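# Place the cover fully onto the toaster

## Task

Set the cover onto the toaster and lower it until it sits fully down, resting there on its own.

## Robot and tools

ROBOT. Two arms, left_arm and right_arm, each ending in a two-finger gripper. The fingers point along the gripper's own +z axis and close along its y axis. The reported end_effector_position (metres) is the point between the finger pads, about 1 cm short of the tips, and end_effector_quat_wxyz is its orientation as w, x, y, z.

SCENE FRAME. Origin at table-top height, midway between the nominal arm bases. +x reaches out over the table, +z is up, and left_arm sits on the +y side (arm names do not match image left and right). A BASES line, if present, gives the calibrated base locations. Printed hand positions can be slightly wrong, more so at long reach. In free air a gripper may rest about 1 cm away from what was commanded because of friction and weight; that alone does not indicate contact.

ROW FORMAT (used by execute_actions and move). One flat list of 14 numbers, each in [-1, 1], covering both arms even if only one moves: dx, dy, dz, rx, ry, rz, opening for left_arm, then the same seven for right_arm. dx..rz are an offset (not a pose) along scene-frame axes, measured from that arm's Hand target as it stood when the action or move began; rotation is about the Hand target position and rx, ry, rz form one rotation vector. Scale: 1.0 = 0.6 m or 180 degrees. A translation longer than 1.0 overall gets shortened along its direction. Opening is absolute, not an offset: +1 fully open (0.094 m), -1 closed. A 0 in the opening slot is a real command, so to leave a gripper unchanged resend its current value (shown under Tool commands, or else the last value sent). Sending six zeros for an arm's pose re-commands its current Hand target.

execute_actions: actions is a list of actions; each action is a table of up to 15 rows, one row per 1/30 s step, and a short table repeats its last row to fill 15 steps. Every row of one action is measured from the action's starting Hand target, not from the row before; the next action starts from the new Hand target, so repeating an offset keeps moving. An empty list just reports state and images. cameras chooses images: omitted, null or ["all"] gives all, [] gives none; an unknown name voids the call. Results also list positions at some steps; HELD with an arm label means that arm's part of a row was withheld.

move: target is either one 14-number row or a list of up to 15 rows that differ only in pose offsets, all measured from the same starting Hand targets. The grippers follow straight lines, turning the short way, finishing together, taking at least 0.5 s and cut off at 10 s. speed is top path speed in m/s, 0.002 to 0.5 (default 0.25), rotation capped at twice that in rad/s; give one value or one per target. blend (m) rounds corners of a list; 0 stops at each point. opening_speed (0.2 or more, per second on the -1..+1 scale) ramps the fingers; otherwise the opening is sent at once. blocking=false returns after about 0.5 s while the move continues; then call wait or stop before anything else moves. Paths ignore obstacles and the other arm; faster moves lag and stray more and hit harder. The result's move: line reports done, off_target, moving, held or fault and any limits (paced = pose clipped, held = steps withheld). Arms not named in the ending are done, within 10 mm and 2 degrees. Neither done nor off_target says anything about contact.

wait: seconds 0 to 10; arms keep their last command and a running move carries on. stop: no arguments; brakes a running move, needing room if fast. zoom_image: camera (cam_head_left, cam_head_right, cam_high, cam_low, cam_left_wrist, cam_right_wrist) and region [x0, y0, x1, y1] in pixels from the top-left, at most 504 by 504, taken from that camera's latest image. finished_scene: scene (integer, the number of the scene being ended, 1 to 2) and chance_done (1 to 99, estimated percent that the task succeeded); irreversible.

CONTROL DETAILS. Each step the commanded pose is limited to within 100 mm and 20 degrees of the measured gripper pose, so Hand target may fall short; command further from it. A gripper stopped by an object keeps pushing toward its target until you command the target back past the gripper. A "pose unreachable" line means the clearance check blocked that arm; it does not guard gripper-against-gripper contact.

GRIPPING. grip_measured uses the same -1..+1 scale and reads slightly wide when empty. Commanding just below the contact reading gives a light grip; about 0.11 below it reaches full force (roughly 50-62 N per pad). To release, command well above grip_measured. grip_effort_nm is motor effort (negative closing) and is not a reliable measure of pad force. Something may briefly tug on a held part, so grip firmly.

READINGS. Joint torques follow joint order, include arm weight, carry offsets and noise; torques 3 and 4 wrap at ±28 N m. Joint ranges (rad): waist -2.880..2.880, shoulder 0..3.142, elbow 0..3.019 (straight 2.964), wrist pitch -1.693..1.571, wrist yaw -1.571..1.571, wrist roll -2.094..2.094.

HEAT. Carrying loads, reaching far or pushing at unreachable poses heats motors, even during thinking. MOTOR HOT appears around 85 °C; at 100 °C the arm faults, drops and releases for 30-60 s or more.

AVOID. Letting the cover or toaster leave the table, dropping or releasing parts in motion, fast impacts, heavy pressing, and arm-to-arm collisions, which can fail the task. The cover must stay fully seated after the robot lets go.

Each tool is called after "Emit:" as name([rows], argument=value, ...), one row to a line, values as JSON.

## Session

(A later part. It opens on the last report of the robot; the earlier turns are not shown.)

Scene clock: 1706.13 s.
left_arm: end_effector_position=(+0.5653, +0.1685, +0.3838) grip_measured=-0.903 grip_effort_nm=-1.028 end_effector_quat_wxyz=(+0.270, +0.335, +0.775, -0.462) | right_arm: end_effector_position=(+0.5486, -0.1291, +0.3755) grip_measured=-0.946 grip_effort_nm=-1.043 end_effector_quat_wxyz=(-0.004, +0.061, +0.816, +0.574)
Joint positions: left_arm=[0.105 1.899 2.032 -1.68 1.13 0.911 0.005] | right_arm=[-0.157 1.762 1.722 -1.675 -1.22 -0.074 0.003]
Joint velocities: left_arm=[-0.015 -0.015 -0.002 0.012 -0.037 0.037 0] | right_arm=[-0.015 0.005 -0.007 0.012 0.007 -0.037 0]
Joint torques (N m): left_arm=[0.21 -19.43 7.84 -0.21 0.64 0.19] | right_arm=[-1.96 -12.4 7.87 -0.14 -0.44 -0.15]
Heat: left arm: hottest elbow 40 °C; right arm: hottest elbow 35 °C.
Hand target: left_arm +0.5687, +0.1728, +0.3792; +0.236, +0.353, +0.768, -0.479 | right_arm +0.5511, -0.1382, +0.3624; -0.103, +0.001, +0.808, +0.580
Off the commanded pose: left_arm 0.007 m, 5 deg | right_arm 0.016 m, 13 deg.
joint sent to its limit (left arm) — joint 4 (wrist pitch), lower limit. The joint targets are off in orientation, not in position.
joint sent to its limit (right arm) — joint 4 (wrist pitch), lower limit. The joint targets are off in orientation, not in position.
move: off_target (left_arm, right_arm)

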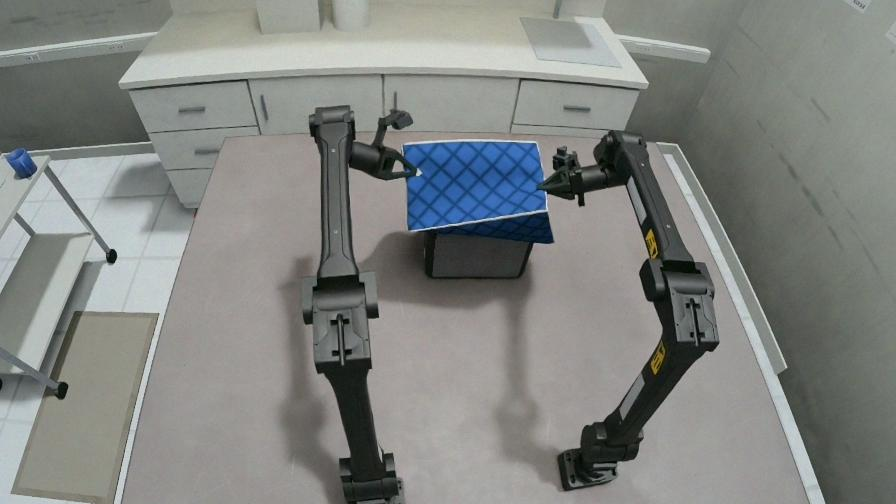

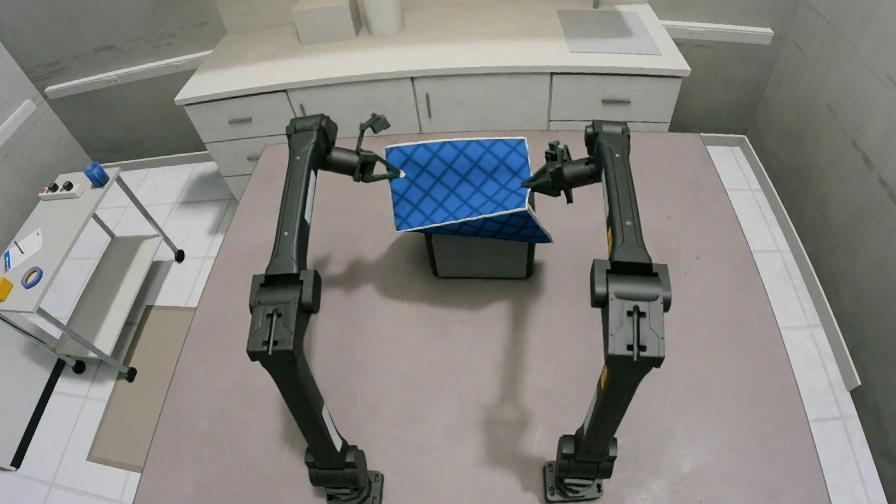

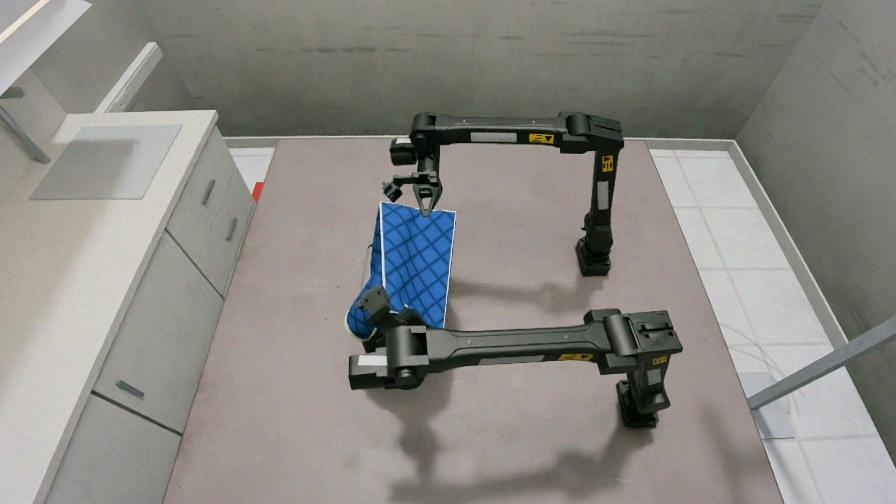

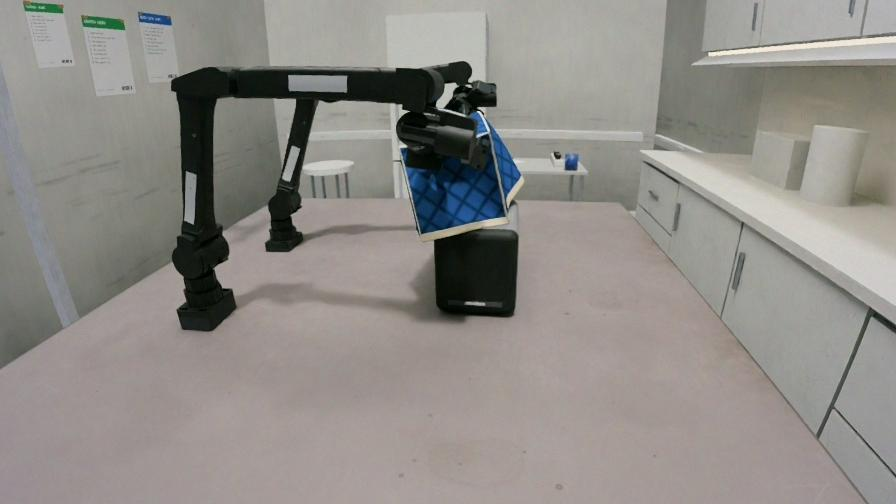

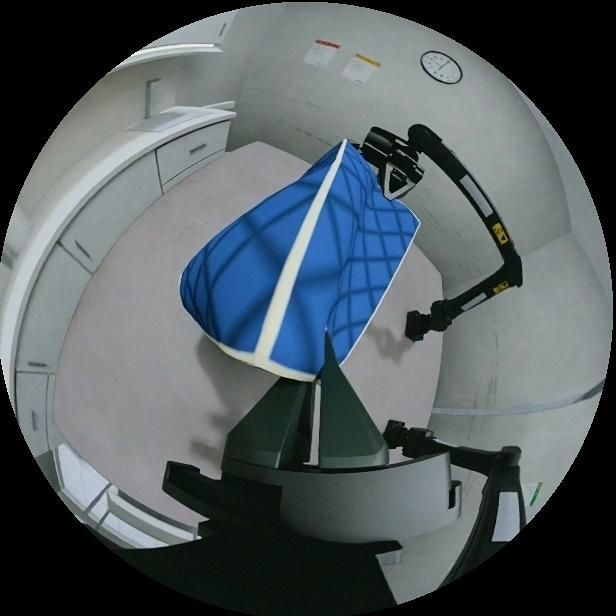

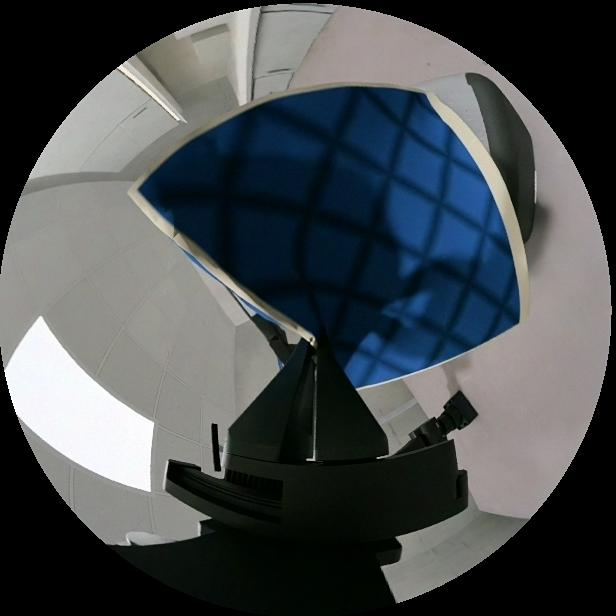

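Emit:
move([
  [0,0,-0.05,0,0,0,-0.98,0,0,-0.05,0,0,0,-0.98],
  [0.03,0,-0.05,0,0.02,0,-0.98,0.07,0,-0.04,0,0.02,0,-0.98],
], speed=0.1)

Emit:
zoom_image(camera="cam_low", region=[350, 80, 600, 340])

Emit:
zoom_image(camera="cam_high", region=[280, 150, 520, 400])

Scene clock: 1712.17 s.
left_arm: end_effector_position=(+0.5775, +0.1702, +0.3453) grip_measured=-0.903 grip_effort_nm=-1.023 end_effector_quat_wxyz=(+0.243, +0.317, +0.784, -0.475) | right_arm: end_effector_position=(+0.5748, -0.1325, +0.3417) grip_measured=-0.946 grip_effort_nm=-1.028 end_effector_quat_wxyz=(-0.029, +0.081, +0.815, +0.573)
Joint positions: left_arm=[0.105 1.96 2.024 -1.68 1.126 0.908 0.005] | right_arm=[-0.157 1.86 1.77 -1.676 -1.215 -0.059 0.003]
Joint velocities: left_arm=[-0.024 -0.015 -0.012 0.002 -0.022 -0.022 -0.002] | right_arm=[-0.005 0.005 0.012 0.012 -0.095 0.022 0]
Joint torques (N m): left_arm=[0.44 -19.66 10.39 -0.38 0.57 0.01] | right_arm=[-1.44 -11.69 13.55 -0.16 -0.62 0.22]
Heat: left arm: hottest elbow 40 °C; right arm: hottest elbow 35 °C.
Hand target: left_arm +0.5870, +0.1732, +0.3495; +0.212, +0.338, +0.775, -0.490 | right_arm +0.5927, -0.1381, +0.3379; -0.128, +0.020, +0.805, +0.579
Off the commanded pose: left_arm 0.010 m, 5 deg | right_arm 0.019 m, 13 deg.
joint sent to its limit (left arm) — joint 4 (wrist pitch), lower limit. The joint targets are off in orientation, not in position.
joint sent to its limit (right arm) — joint 4 (wrist pitch), lower limit. The joint targets are off in orientation, not in position.
move: off_target (left_arm, right_arm)

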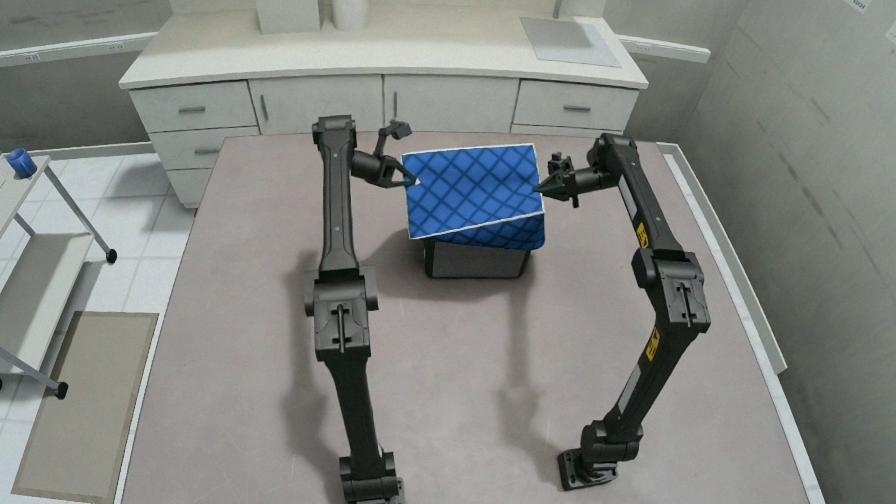

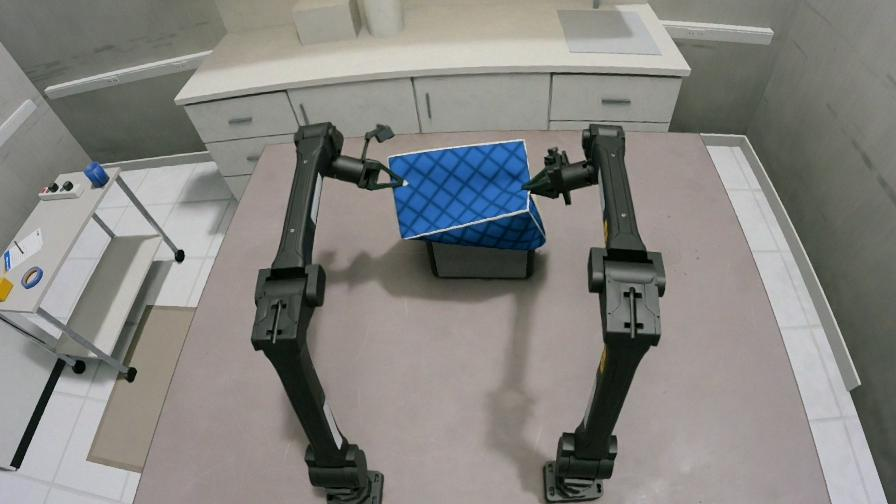

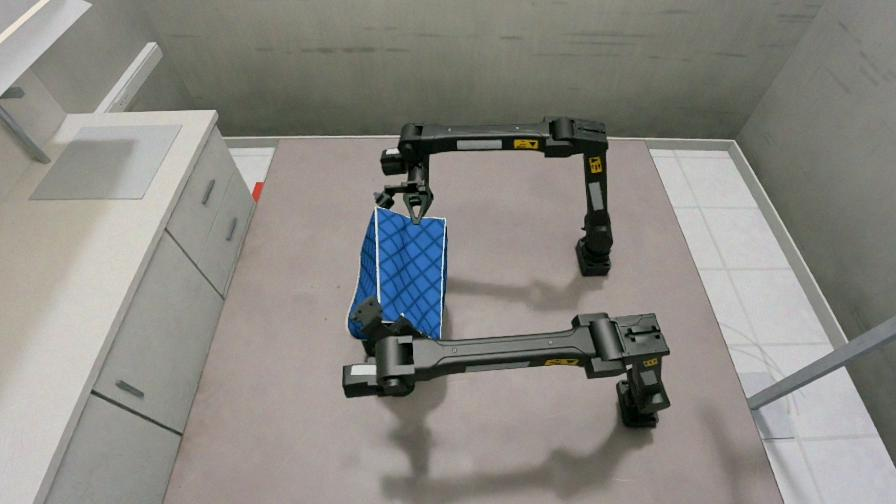

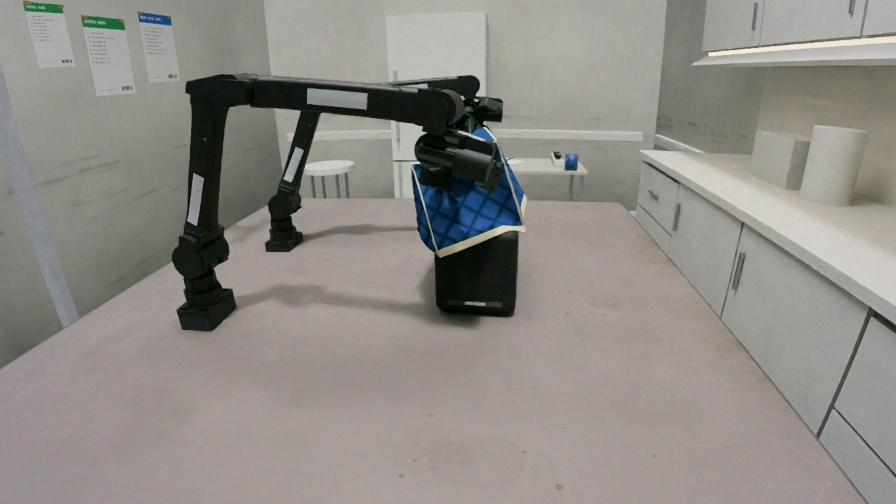

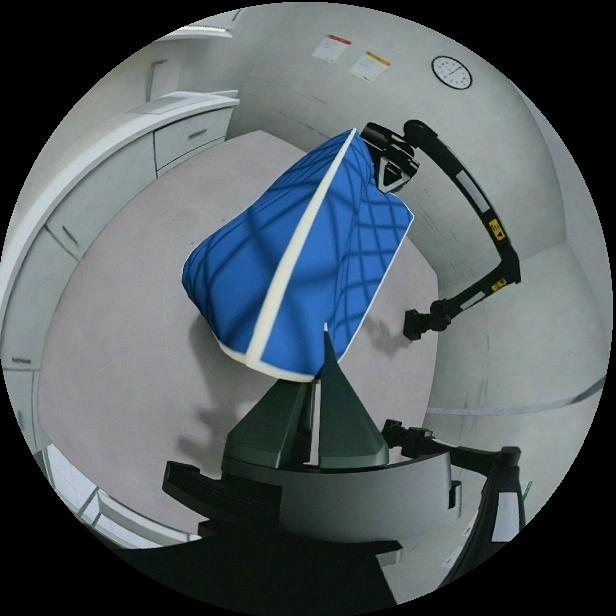

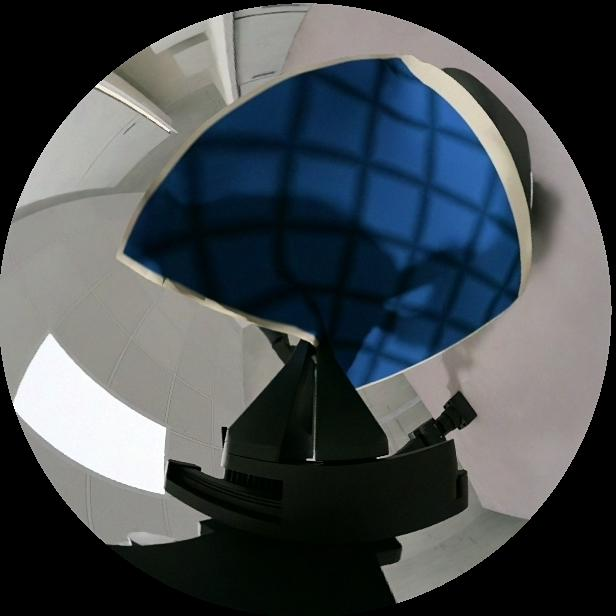

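Scaled by 1.938.

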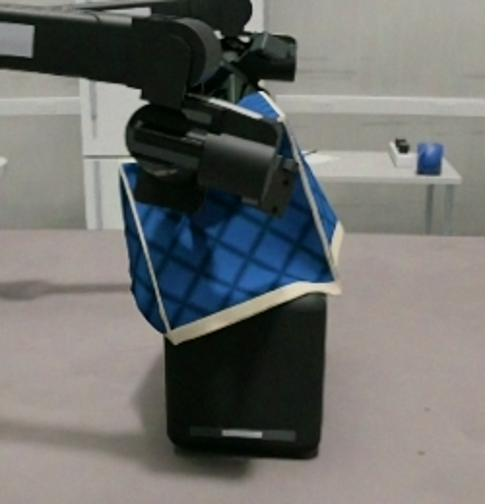

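Scaled by 2.016.

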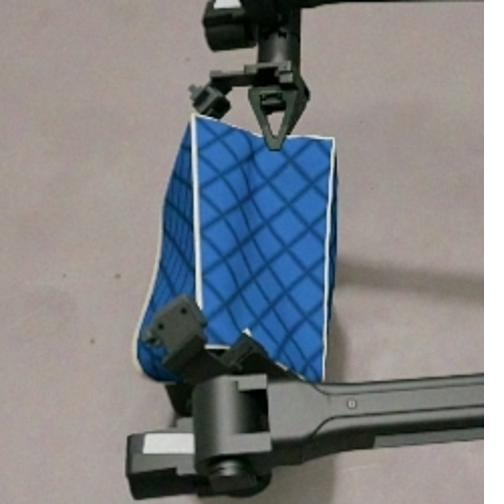

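Emit:
move([
  [0.05,0.02,-0.12,0,0.03,0,-0.98,0.05,-0.01,-0.12,0,0.03,0,-0.98],
  [0.05,0.02,-0.25,0,0.03,0,-0.98,0.05,-0.01,-0.25,0,0.03,0,-0.98],
], speed=0.1)

Emit:
zoom_image(camera="cam_low", region=[350, 80, 600, 340])

Emit:
zoom_image(camera="cam_high", region=[280, 150, 520, 400])

Scene clock: 1719.07 s.
left_arm: end_effector_position=(+0.6130, +0.1736, +0.2543) grip_measured=-0.903 grip_effort_nm=-1.023 end_effector_quat_wxyz=(+0.221, +0.325, +0.777, -0.492) | right_arm: end_effector_position=(+0.6105, -0.1331, +0.2484) grip_measured=-0.947 grip_effort_nm=-1.033 end_effector_quat_wxyz=(-0.060, +0.076, +0.808, +0.581)
Joint positions: left_arm=[0.105 2.142 2.071 -1.68 1.133 1.017 0.005] | right_arm=[-0.152 2.063 1.818 -1.676 -1.225 -0.174 0.002]
Joint velocities: left_arm=[-0.005 -0.005 -0.017 0.012 -0.066 0.037 -0.001] | right_arm=[0.005 -0.005 0.022 -0.017 -0.125 -0.037 -0.001]
Joint torques (N m): left_arm=[1.44 -17.49 6.16 -0.5 -0.54 0.26] | right_arm=[-1.73 -9.7 8.85 -0.32 0.96 -0.13]
Heat: left arm: hottest elbow 41 °C; right arm: hottest elbow 37 °C.
Hand target: left_arm +0.6187, +0.1874, +0.2003; +0.176, +0.313, +0.785, -0.504 | right_arm +0.6209, -0.1435, +0.1869; -0.166, +0.047, +0.798, +0.578
Off the commanded pose: left_arm 0.056 m, 6 deg | right_arm 0.063 m, 13 deg.
joint sent to its limit (left arm) — joint 4 (wrist pitch), lower limit. The joint targets still meet the commanded pose.
joint sent to its limit (right arm) — joint 4 (wrist pitch), lower limit. The joint targets are off in position and orientation.
move: off_target (left_arm, right_arm)

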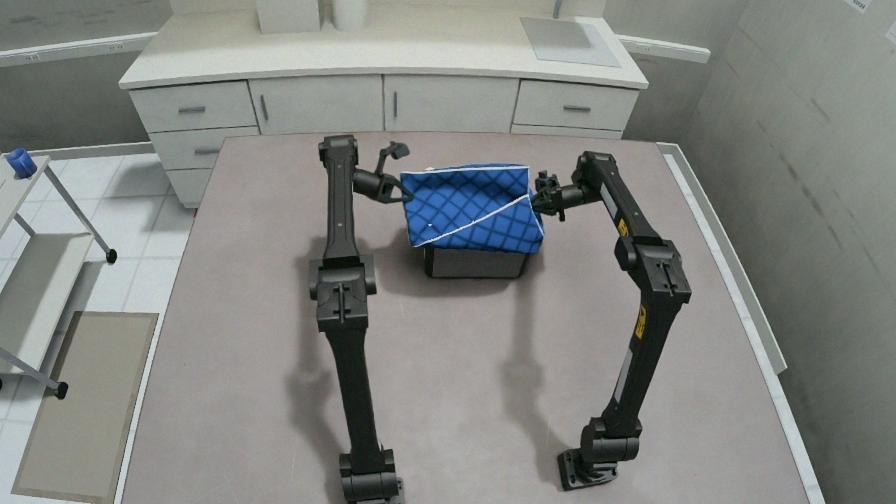

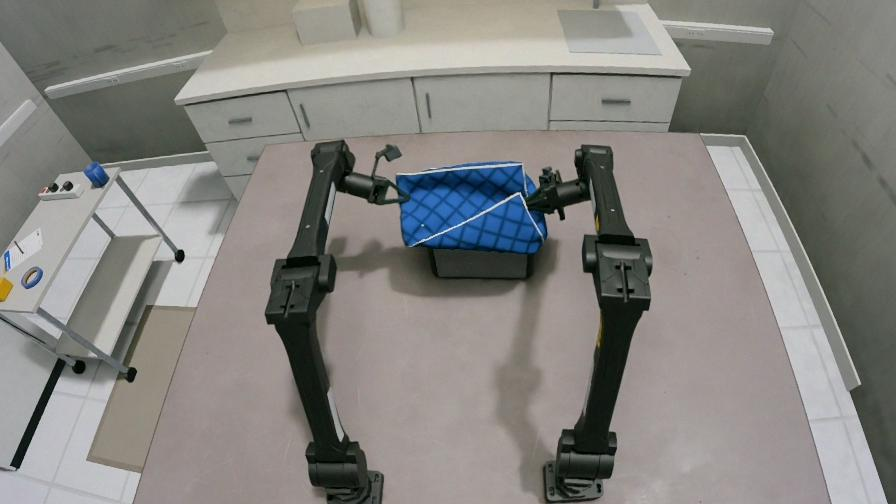

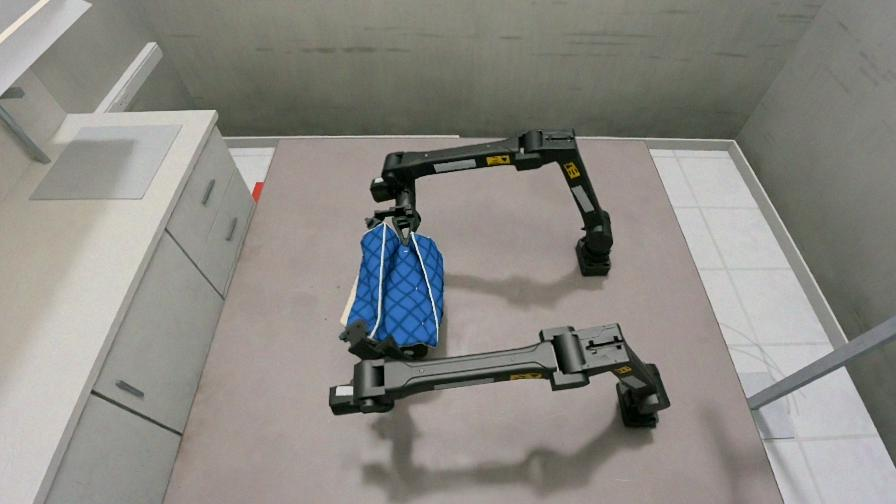

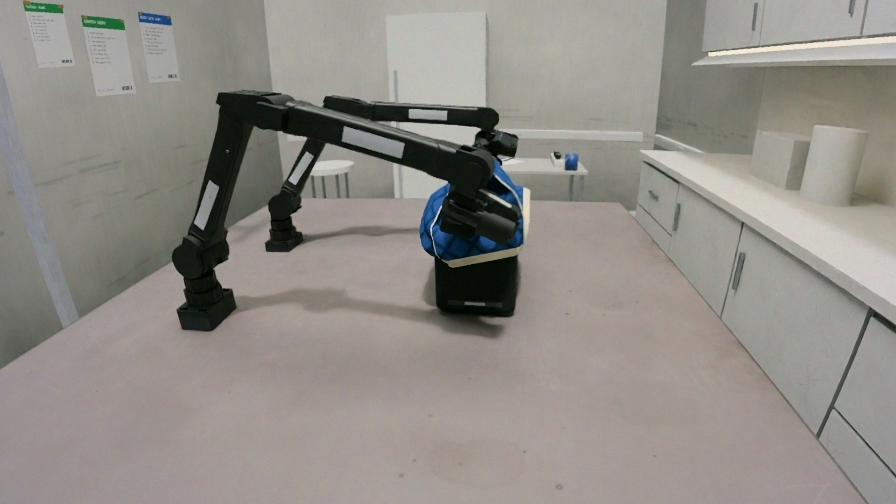

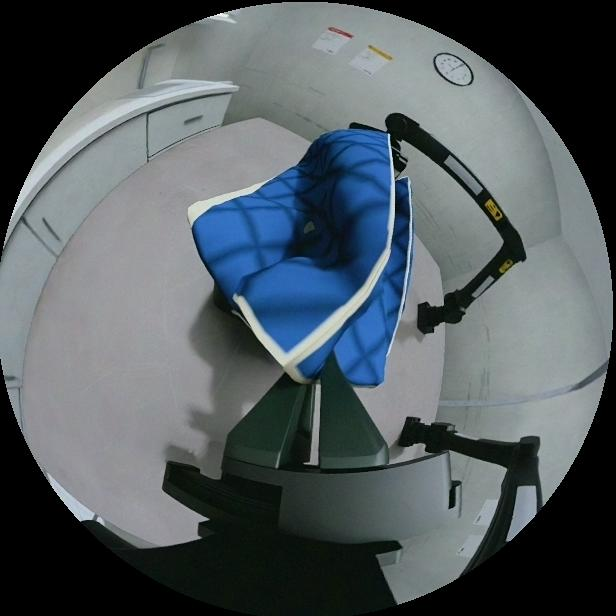

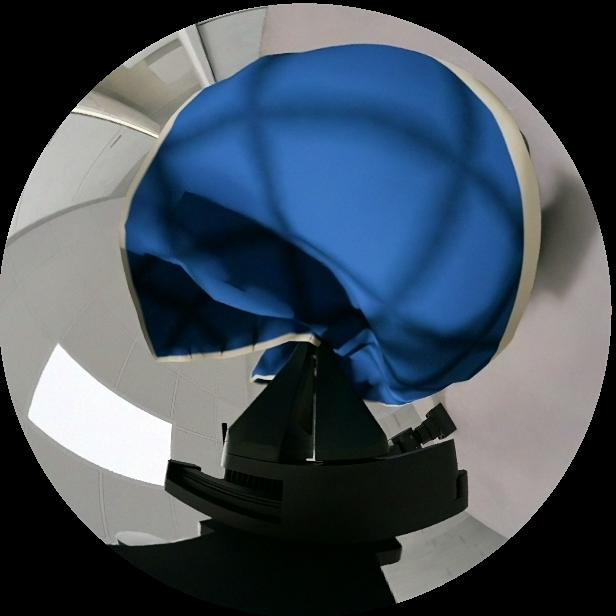

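Scaled by 1.938.

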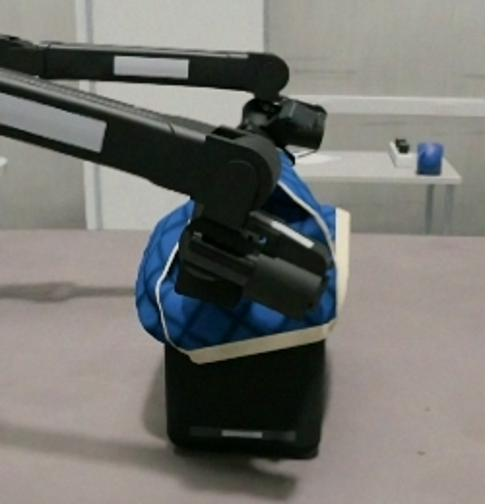

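Scaled by 2.016.

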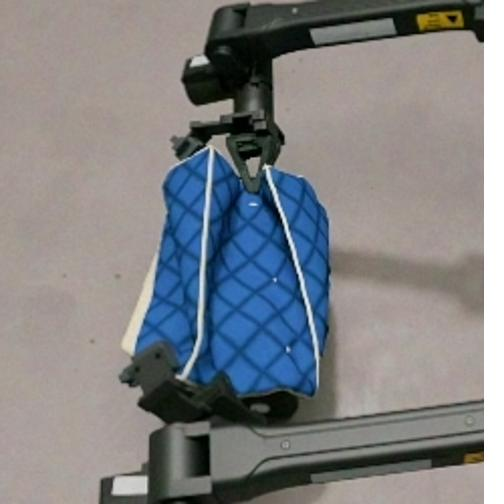

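Emit:
move(target=[0.0,0.05,0.14,0,0,0,-0.98,0.0,-0.03,0.14,0,0,0,-0.98], speed=0.1)

Emit:
zoom_image(camera="cam_low", region=[350, 80, 600, 340])

Emit:
zoom_image(camera="cam_high", region=[280, 150, 520, 400])

Emit:
zoom_image(camera="cam_head_right", region=[330, 80, 620, 300])

Scene clock: 1726.43 s.
left_arm: end_effector_position=(+0.6109, +0.1765, +0.2653) grip_measured=-0.903 grip_effort_nm=-1.033 end_effector_quat_wxyz=(+0.206, +0.294, +0.791, -0.496) | right_arm: end_effector_position=(+0.6100, -0.1338, +0.2598) grip_measured=-0.947 grip_effort_nm=-1.033 end_effector_quat_wxyz=(-0.079, +0.108, +0.809, +0.572)
Joint positions: left_arm=[0.109 2.122 2.071 -1.68 1.127 0.926 0.005] | right_arm=[-0.152 2.045 1.827 -1.676 -1.213 -0.075 0.002]
Joint velocities: left_arm=[-0.015 -0.005 0.002 -0.012 0.037 0.007 0.001] | right_arm=[-0.005 -0.015 -0.017 -0.002 -0.037 0.051 0]
Joint torques (N m): left_arm=[3.96 -24.94 9.51 -0.5 -0.11 0.03] | right_arm=[-4.37 -16.32 12.1 -0.35 0.16 0.28]
Heat: left arm: hottest elbow 40 °C; right arm: hottest elbow 37 °C.
Hand target: left_arm +0.6181, +0.2161, +0.2846; +0.176, +0.314, +0.784, -0.505 | right_arm +0.6220, -0.1619, +0.2709; -0.166, +0.047, +0.798, +0.577
Off the commanded pose: left_arm 0.046 m, 4 deg | right_arm 0.032 m, 12 deg.
joint sent to its limit (left arm) — joint 4 (wrist pitch), lower limit. The joint targets are off in position and orientation.
joint sent to its limit (right arm) — joint 4 (wrist pitch), lower limit. The joint targets are off in orientation, not in position.
move: off_target (left_arm, right_arm)

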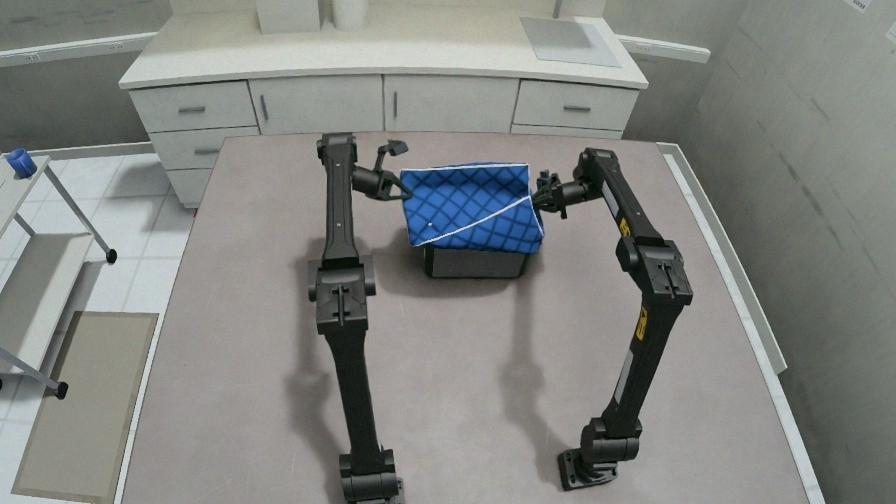

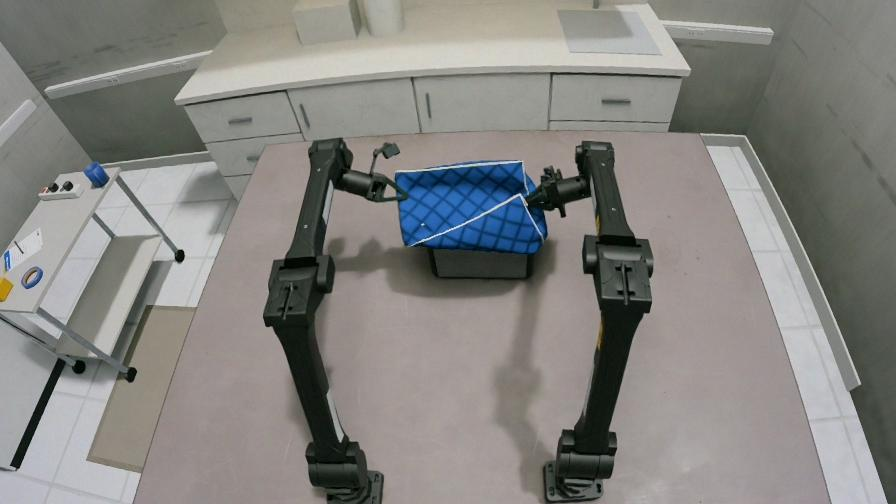

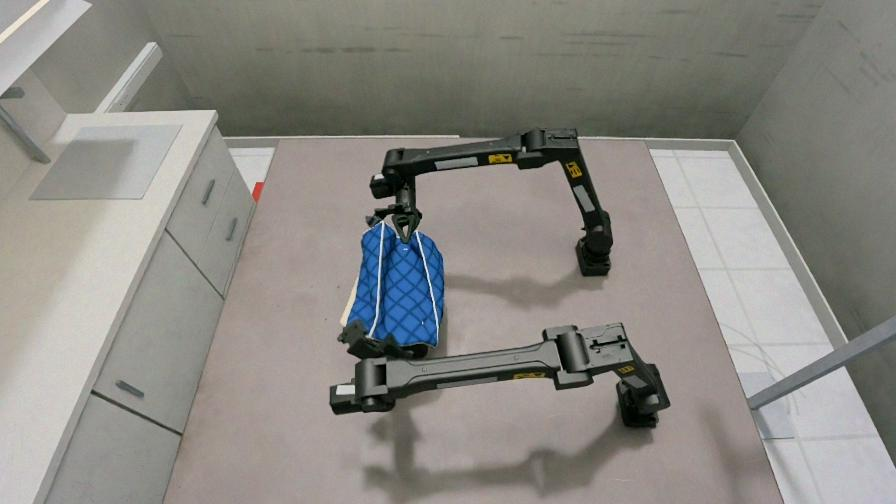

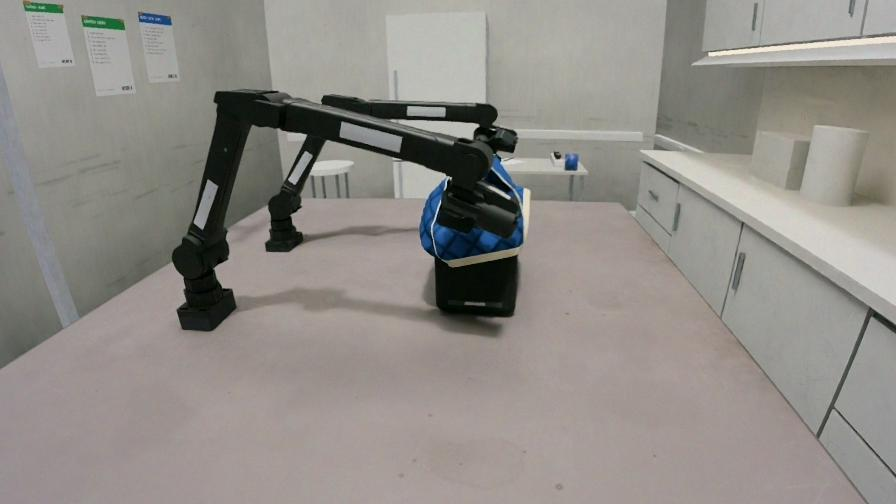

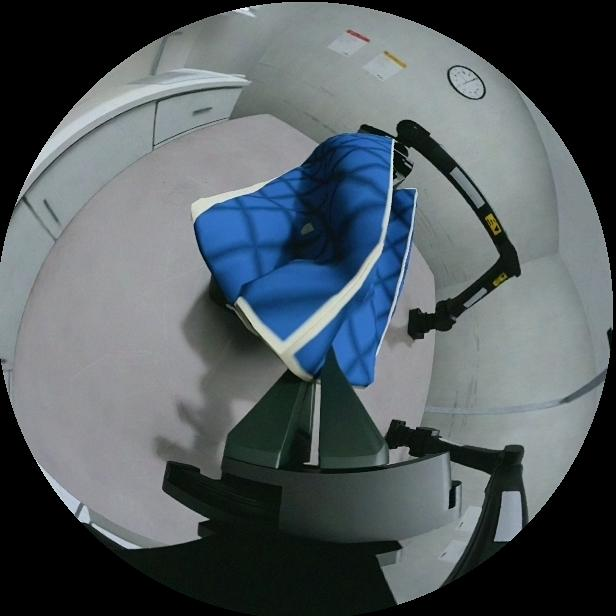

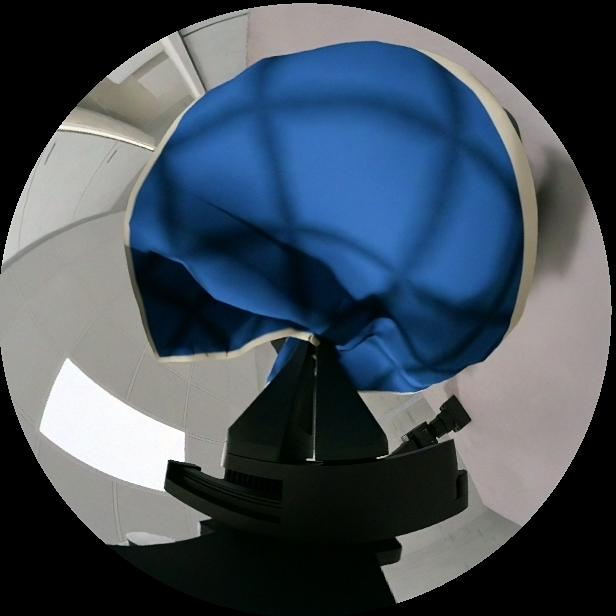

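Scaled by 1.938.

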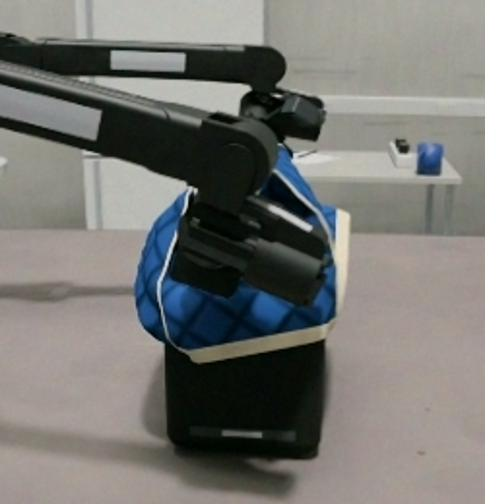

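Scaled by 2.016.

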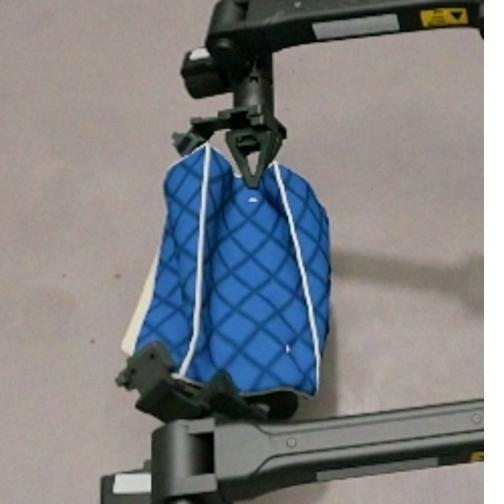

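Scaled by 1.738.

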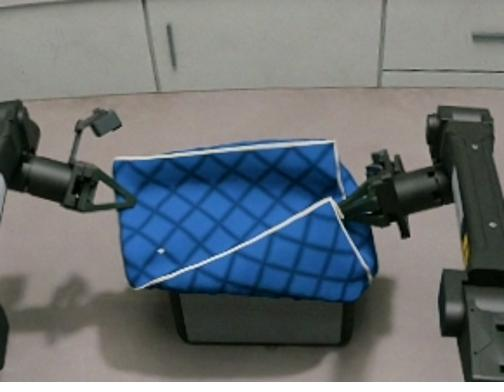

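Emit:
move(target=[0.0,-0.03,0.12,0,0,0,-0.98,0.0,0.03,0.12,0,0,0,-0.98], speed=0.1)

Emit:
zoom_image(camera="cam_low", region=[350, 80, 600, 340])

Emit:
zoom_image(camera="cam_high", region=[280, 150, 520, 400])

Emit:
zoom_image(camera="cam_left_wrist", region=[100, 100, 500, 450])

Scene clock: 1744.77 s.
left_arm: end_effector_position=(+0.6139, +0.1765, +0.3188) grip_measured=-0.903 grip_effort_nm=-1.028 end_effector_quat_wxyz=(+0.215, +0.268, +0.800, -0.492) | right_arm: end_effector_position=(+0.6137, -0.1327, +0.3200) grip_measured=-0.947 grip_effort_nm=-1.043 end_effector_quat_wxyz=(-0.071, +0.135, +0.801, +0.579)
Joint positions: left_arm=[0.109 2.078 2.14 -1.683 1.132 0.791 0.005] | right_arm=[-0.152 1.98 1.883 -1.676 -1.239 0.075 0.002]
Joint velocities: left_arm=[-0.005 -0.015 -0.012 -0.002 -0.095 0.007 -0.001] | right_arm=[-0.005 -0.015 -0.012 0.007 -0.037 -0.007 -0.001]
Joint torques (N m): left_arm=[2.61 -25.88 10.66 -0.38 0.51 -0.04] | right_arm=[-2.37 -16.62 13.42 -0.16 -0.44 0.23]
Heat: left arm: hottest elbow 39 °C; right arm: hottest elbow 37 °C.
Hand target: left_arm +0.6173, +0.1970, +0.3562; +0.175, +0.315, +0.784, -0.505 | right_arm +0.6228, -0.1442, +0.3434; -0.166, +0.047, +0.798, +0.578
Off the commanded pose: left_arm 0.044 m, 7 deg | right_arm 0.027 m, 15 deg.
joint sent to its limit (left arm) — joint 4 (wrist pitch), lower limit. The joint targets are off in position and orientation.
joint sent to its limit (right arm) — joint 4 (wrist pitch), lower limit. The joint targets are off in orientation, not in position.
move: off_target (left_arm, right_arm)

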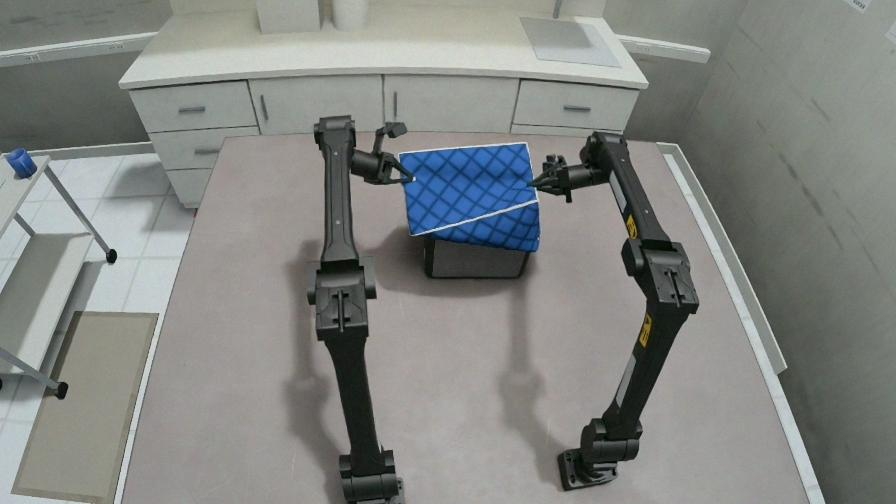

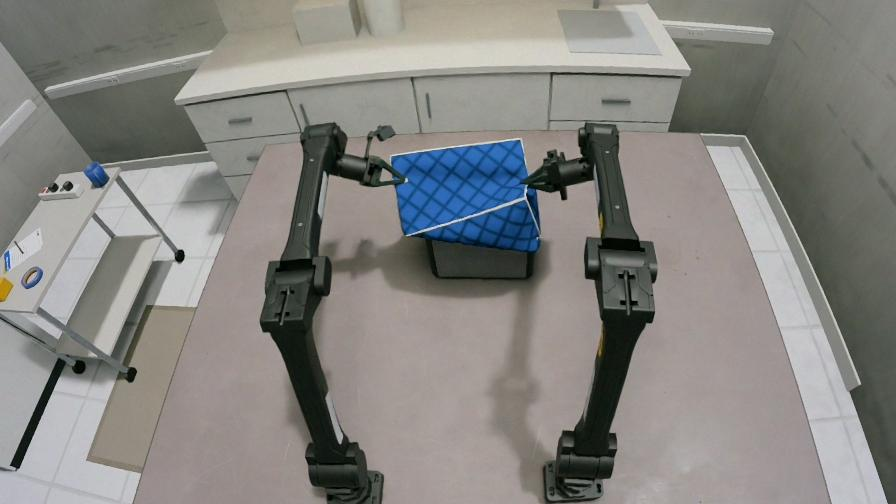

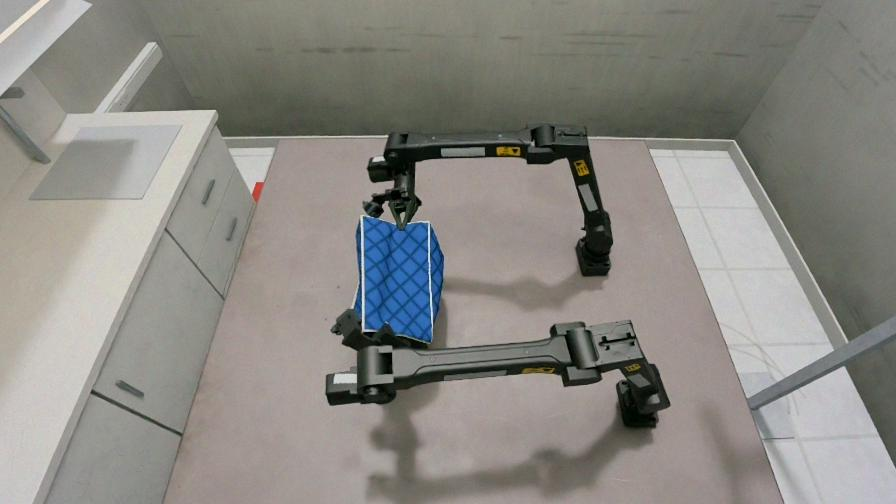

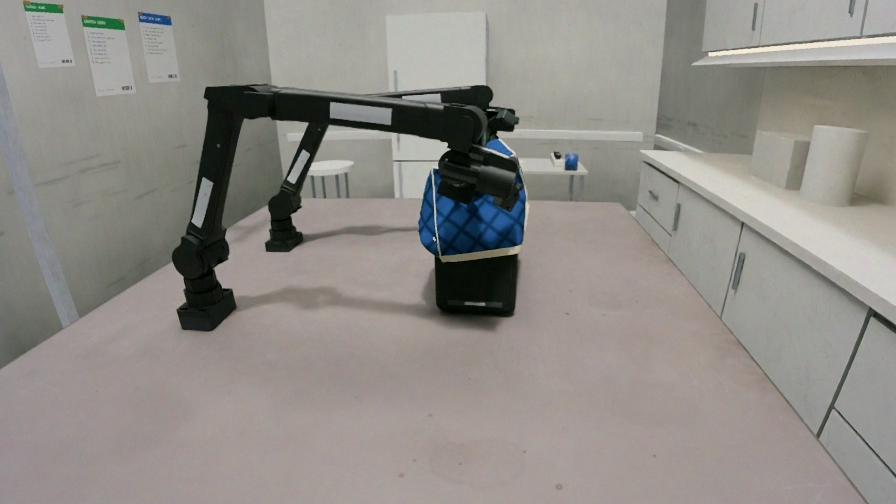

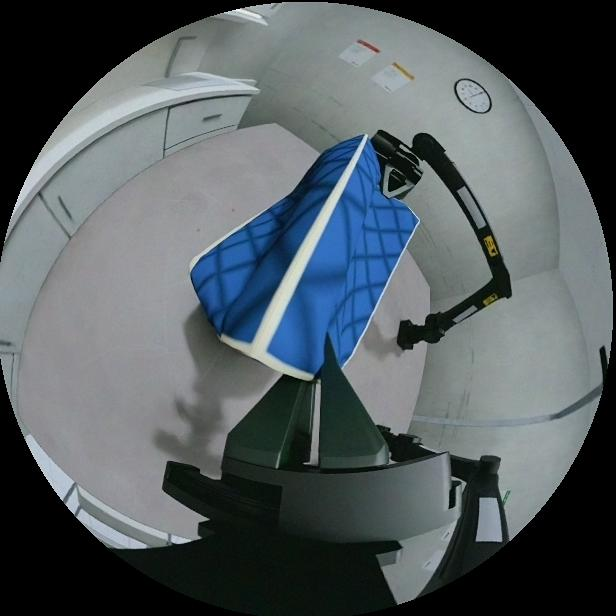

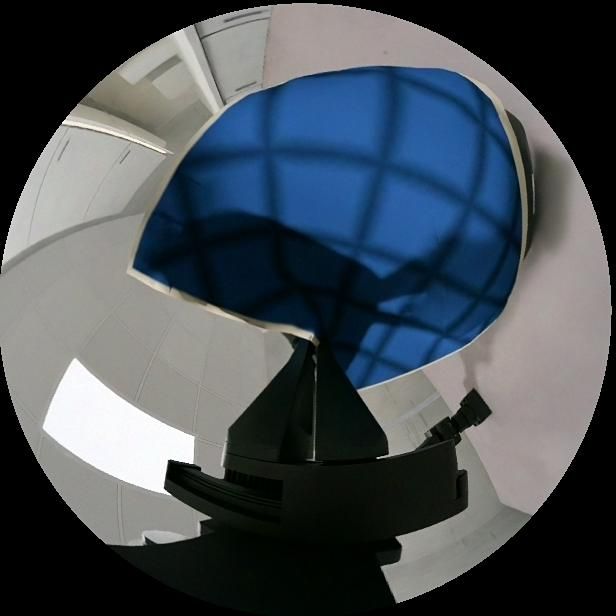

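Scaled by 1.938.

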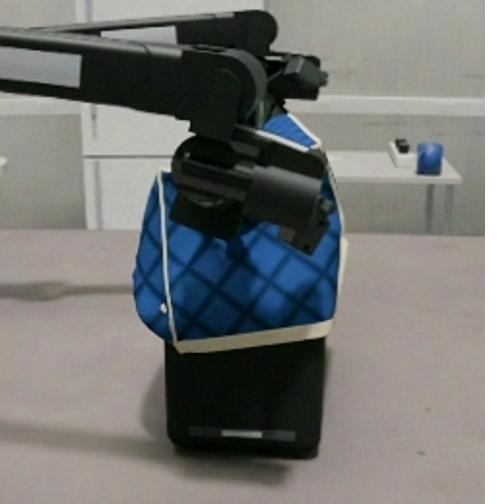

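Scaled by 2.016.

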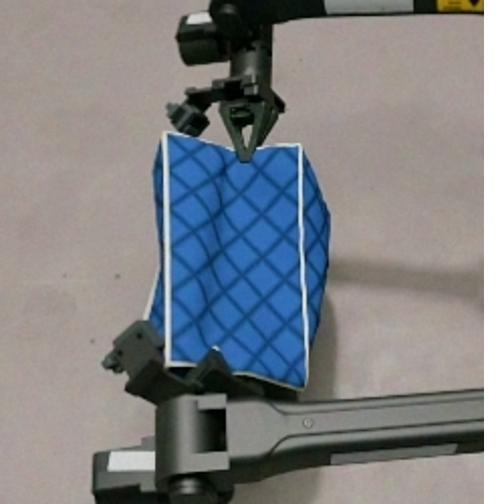

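Scaled by 1.260 from the camera's 616x616 image, which has a finer 880x880 frame.

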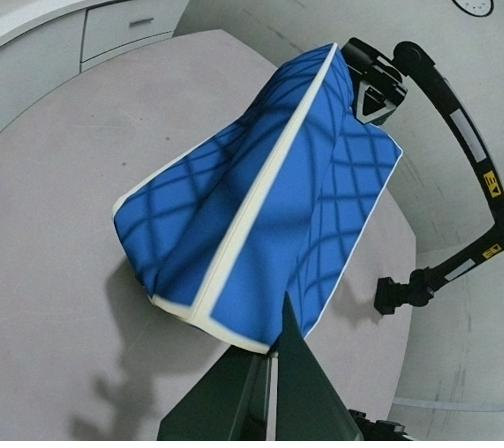

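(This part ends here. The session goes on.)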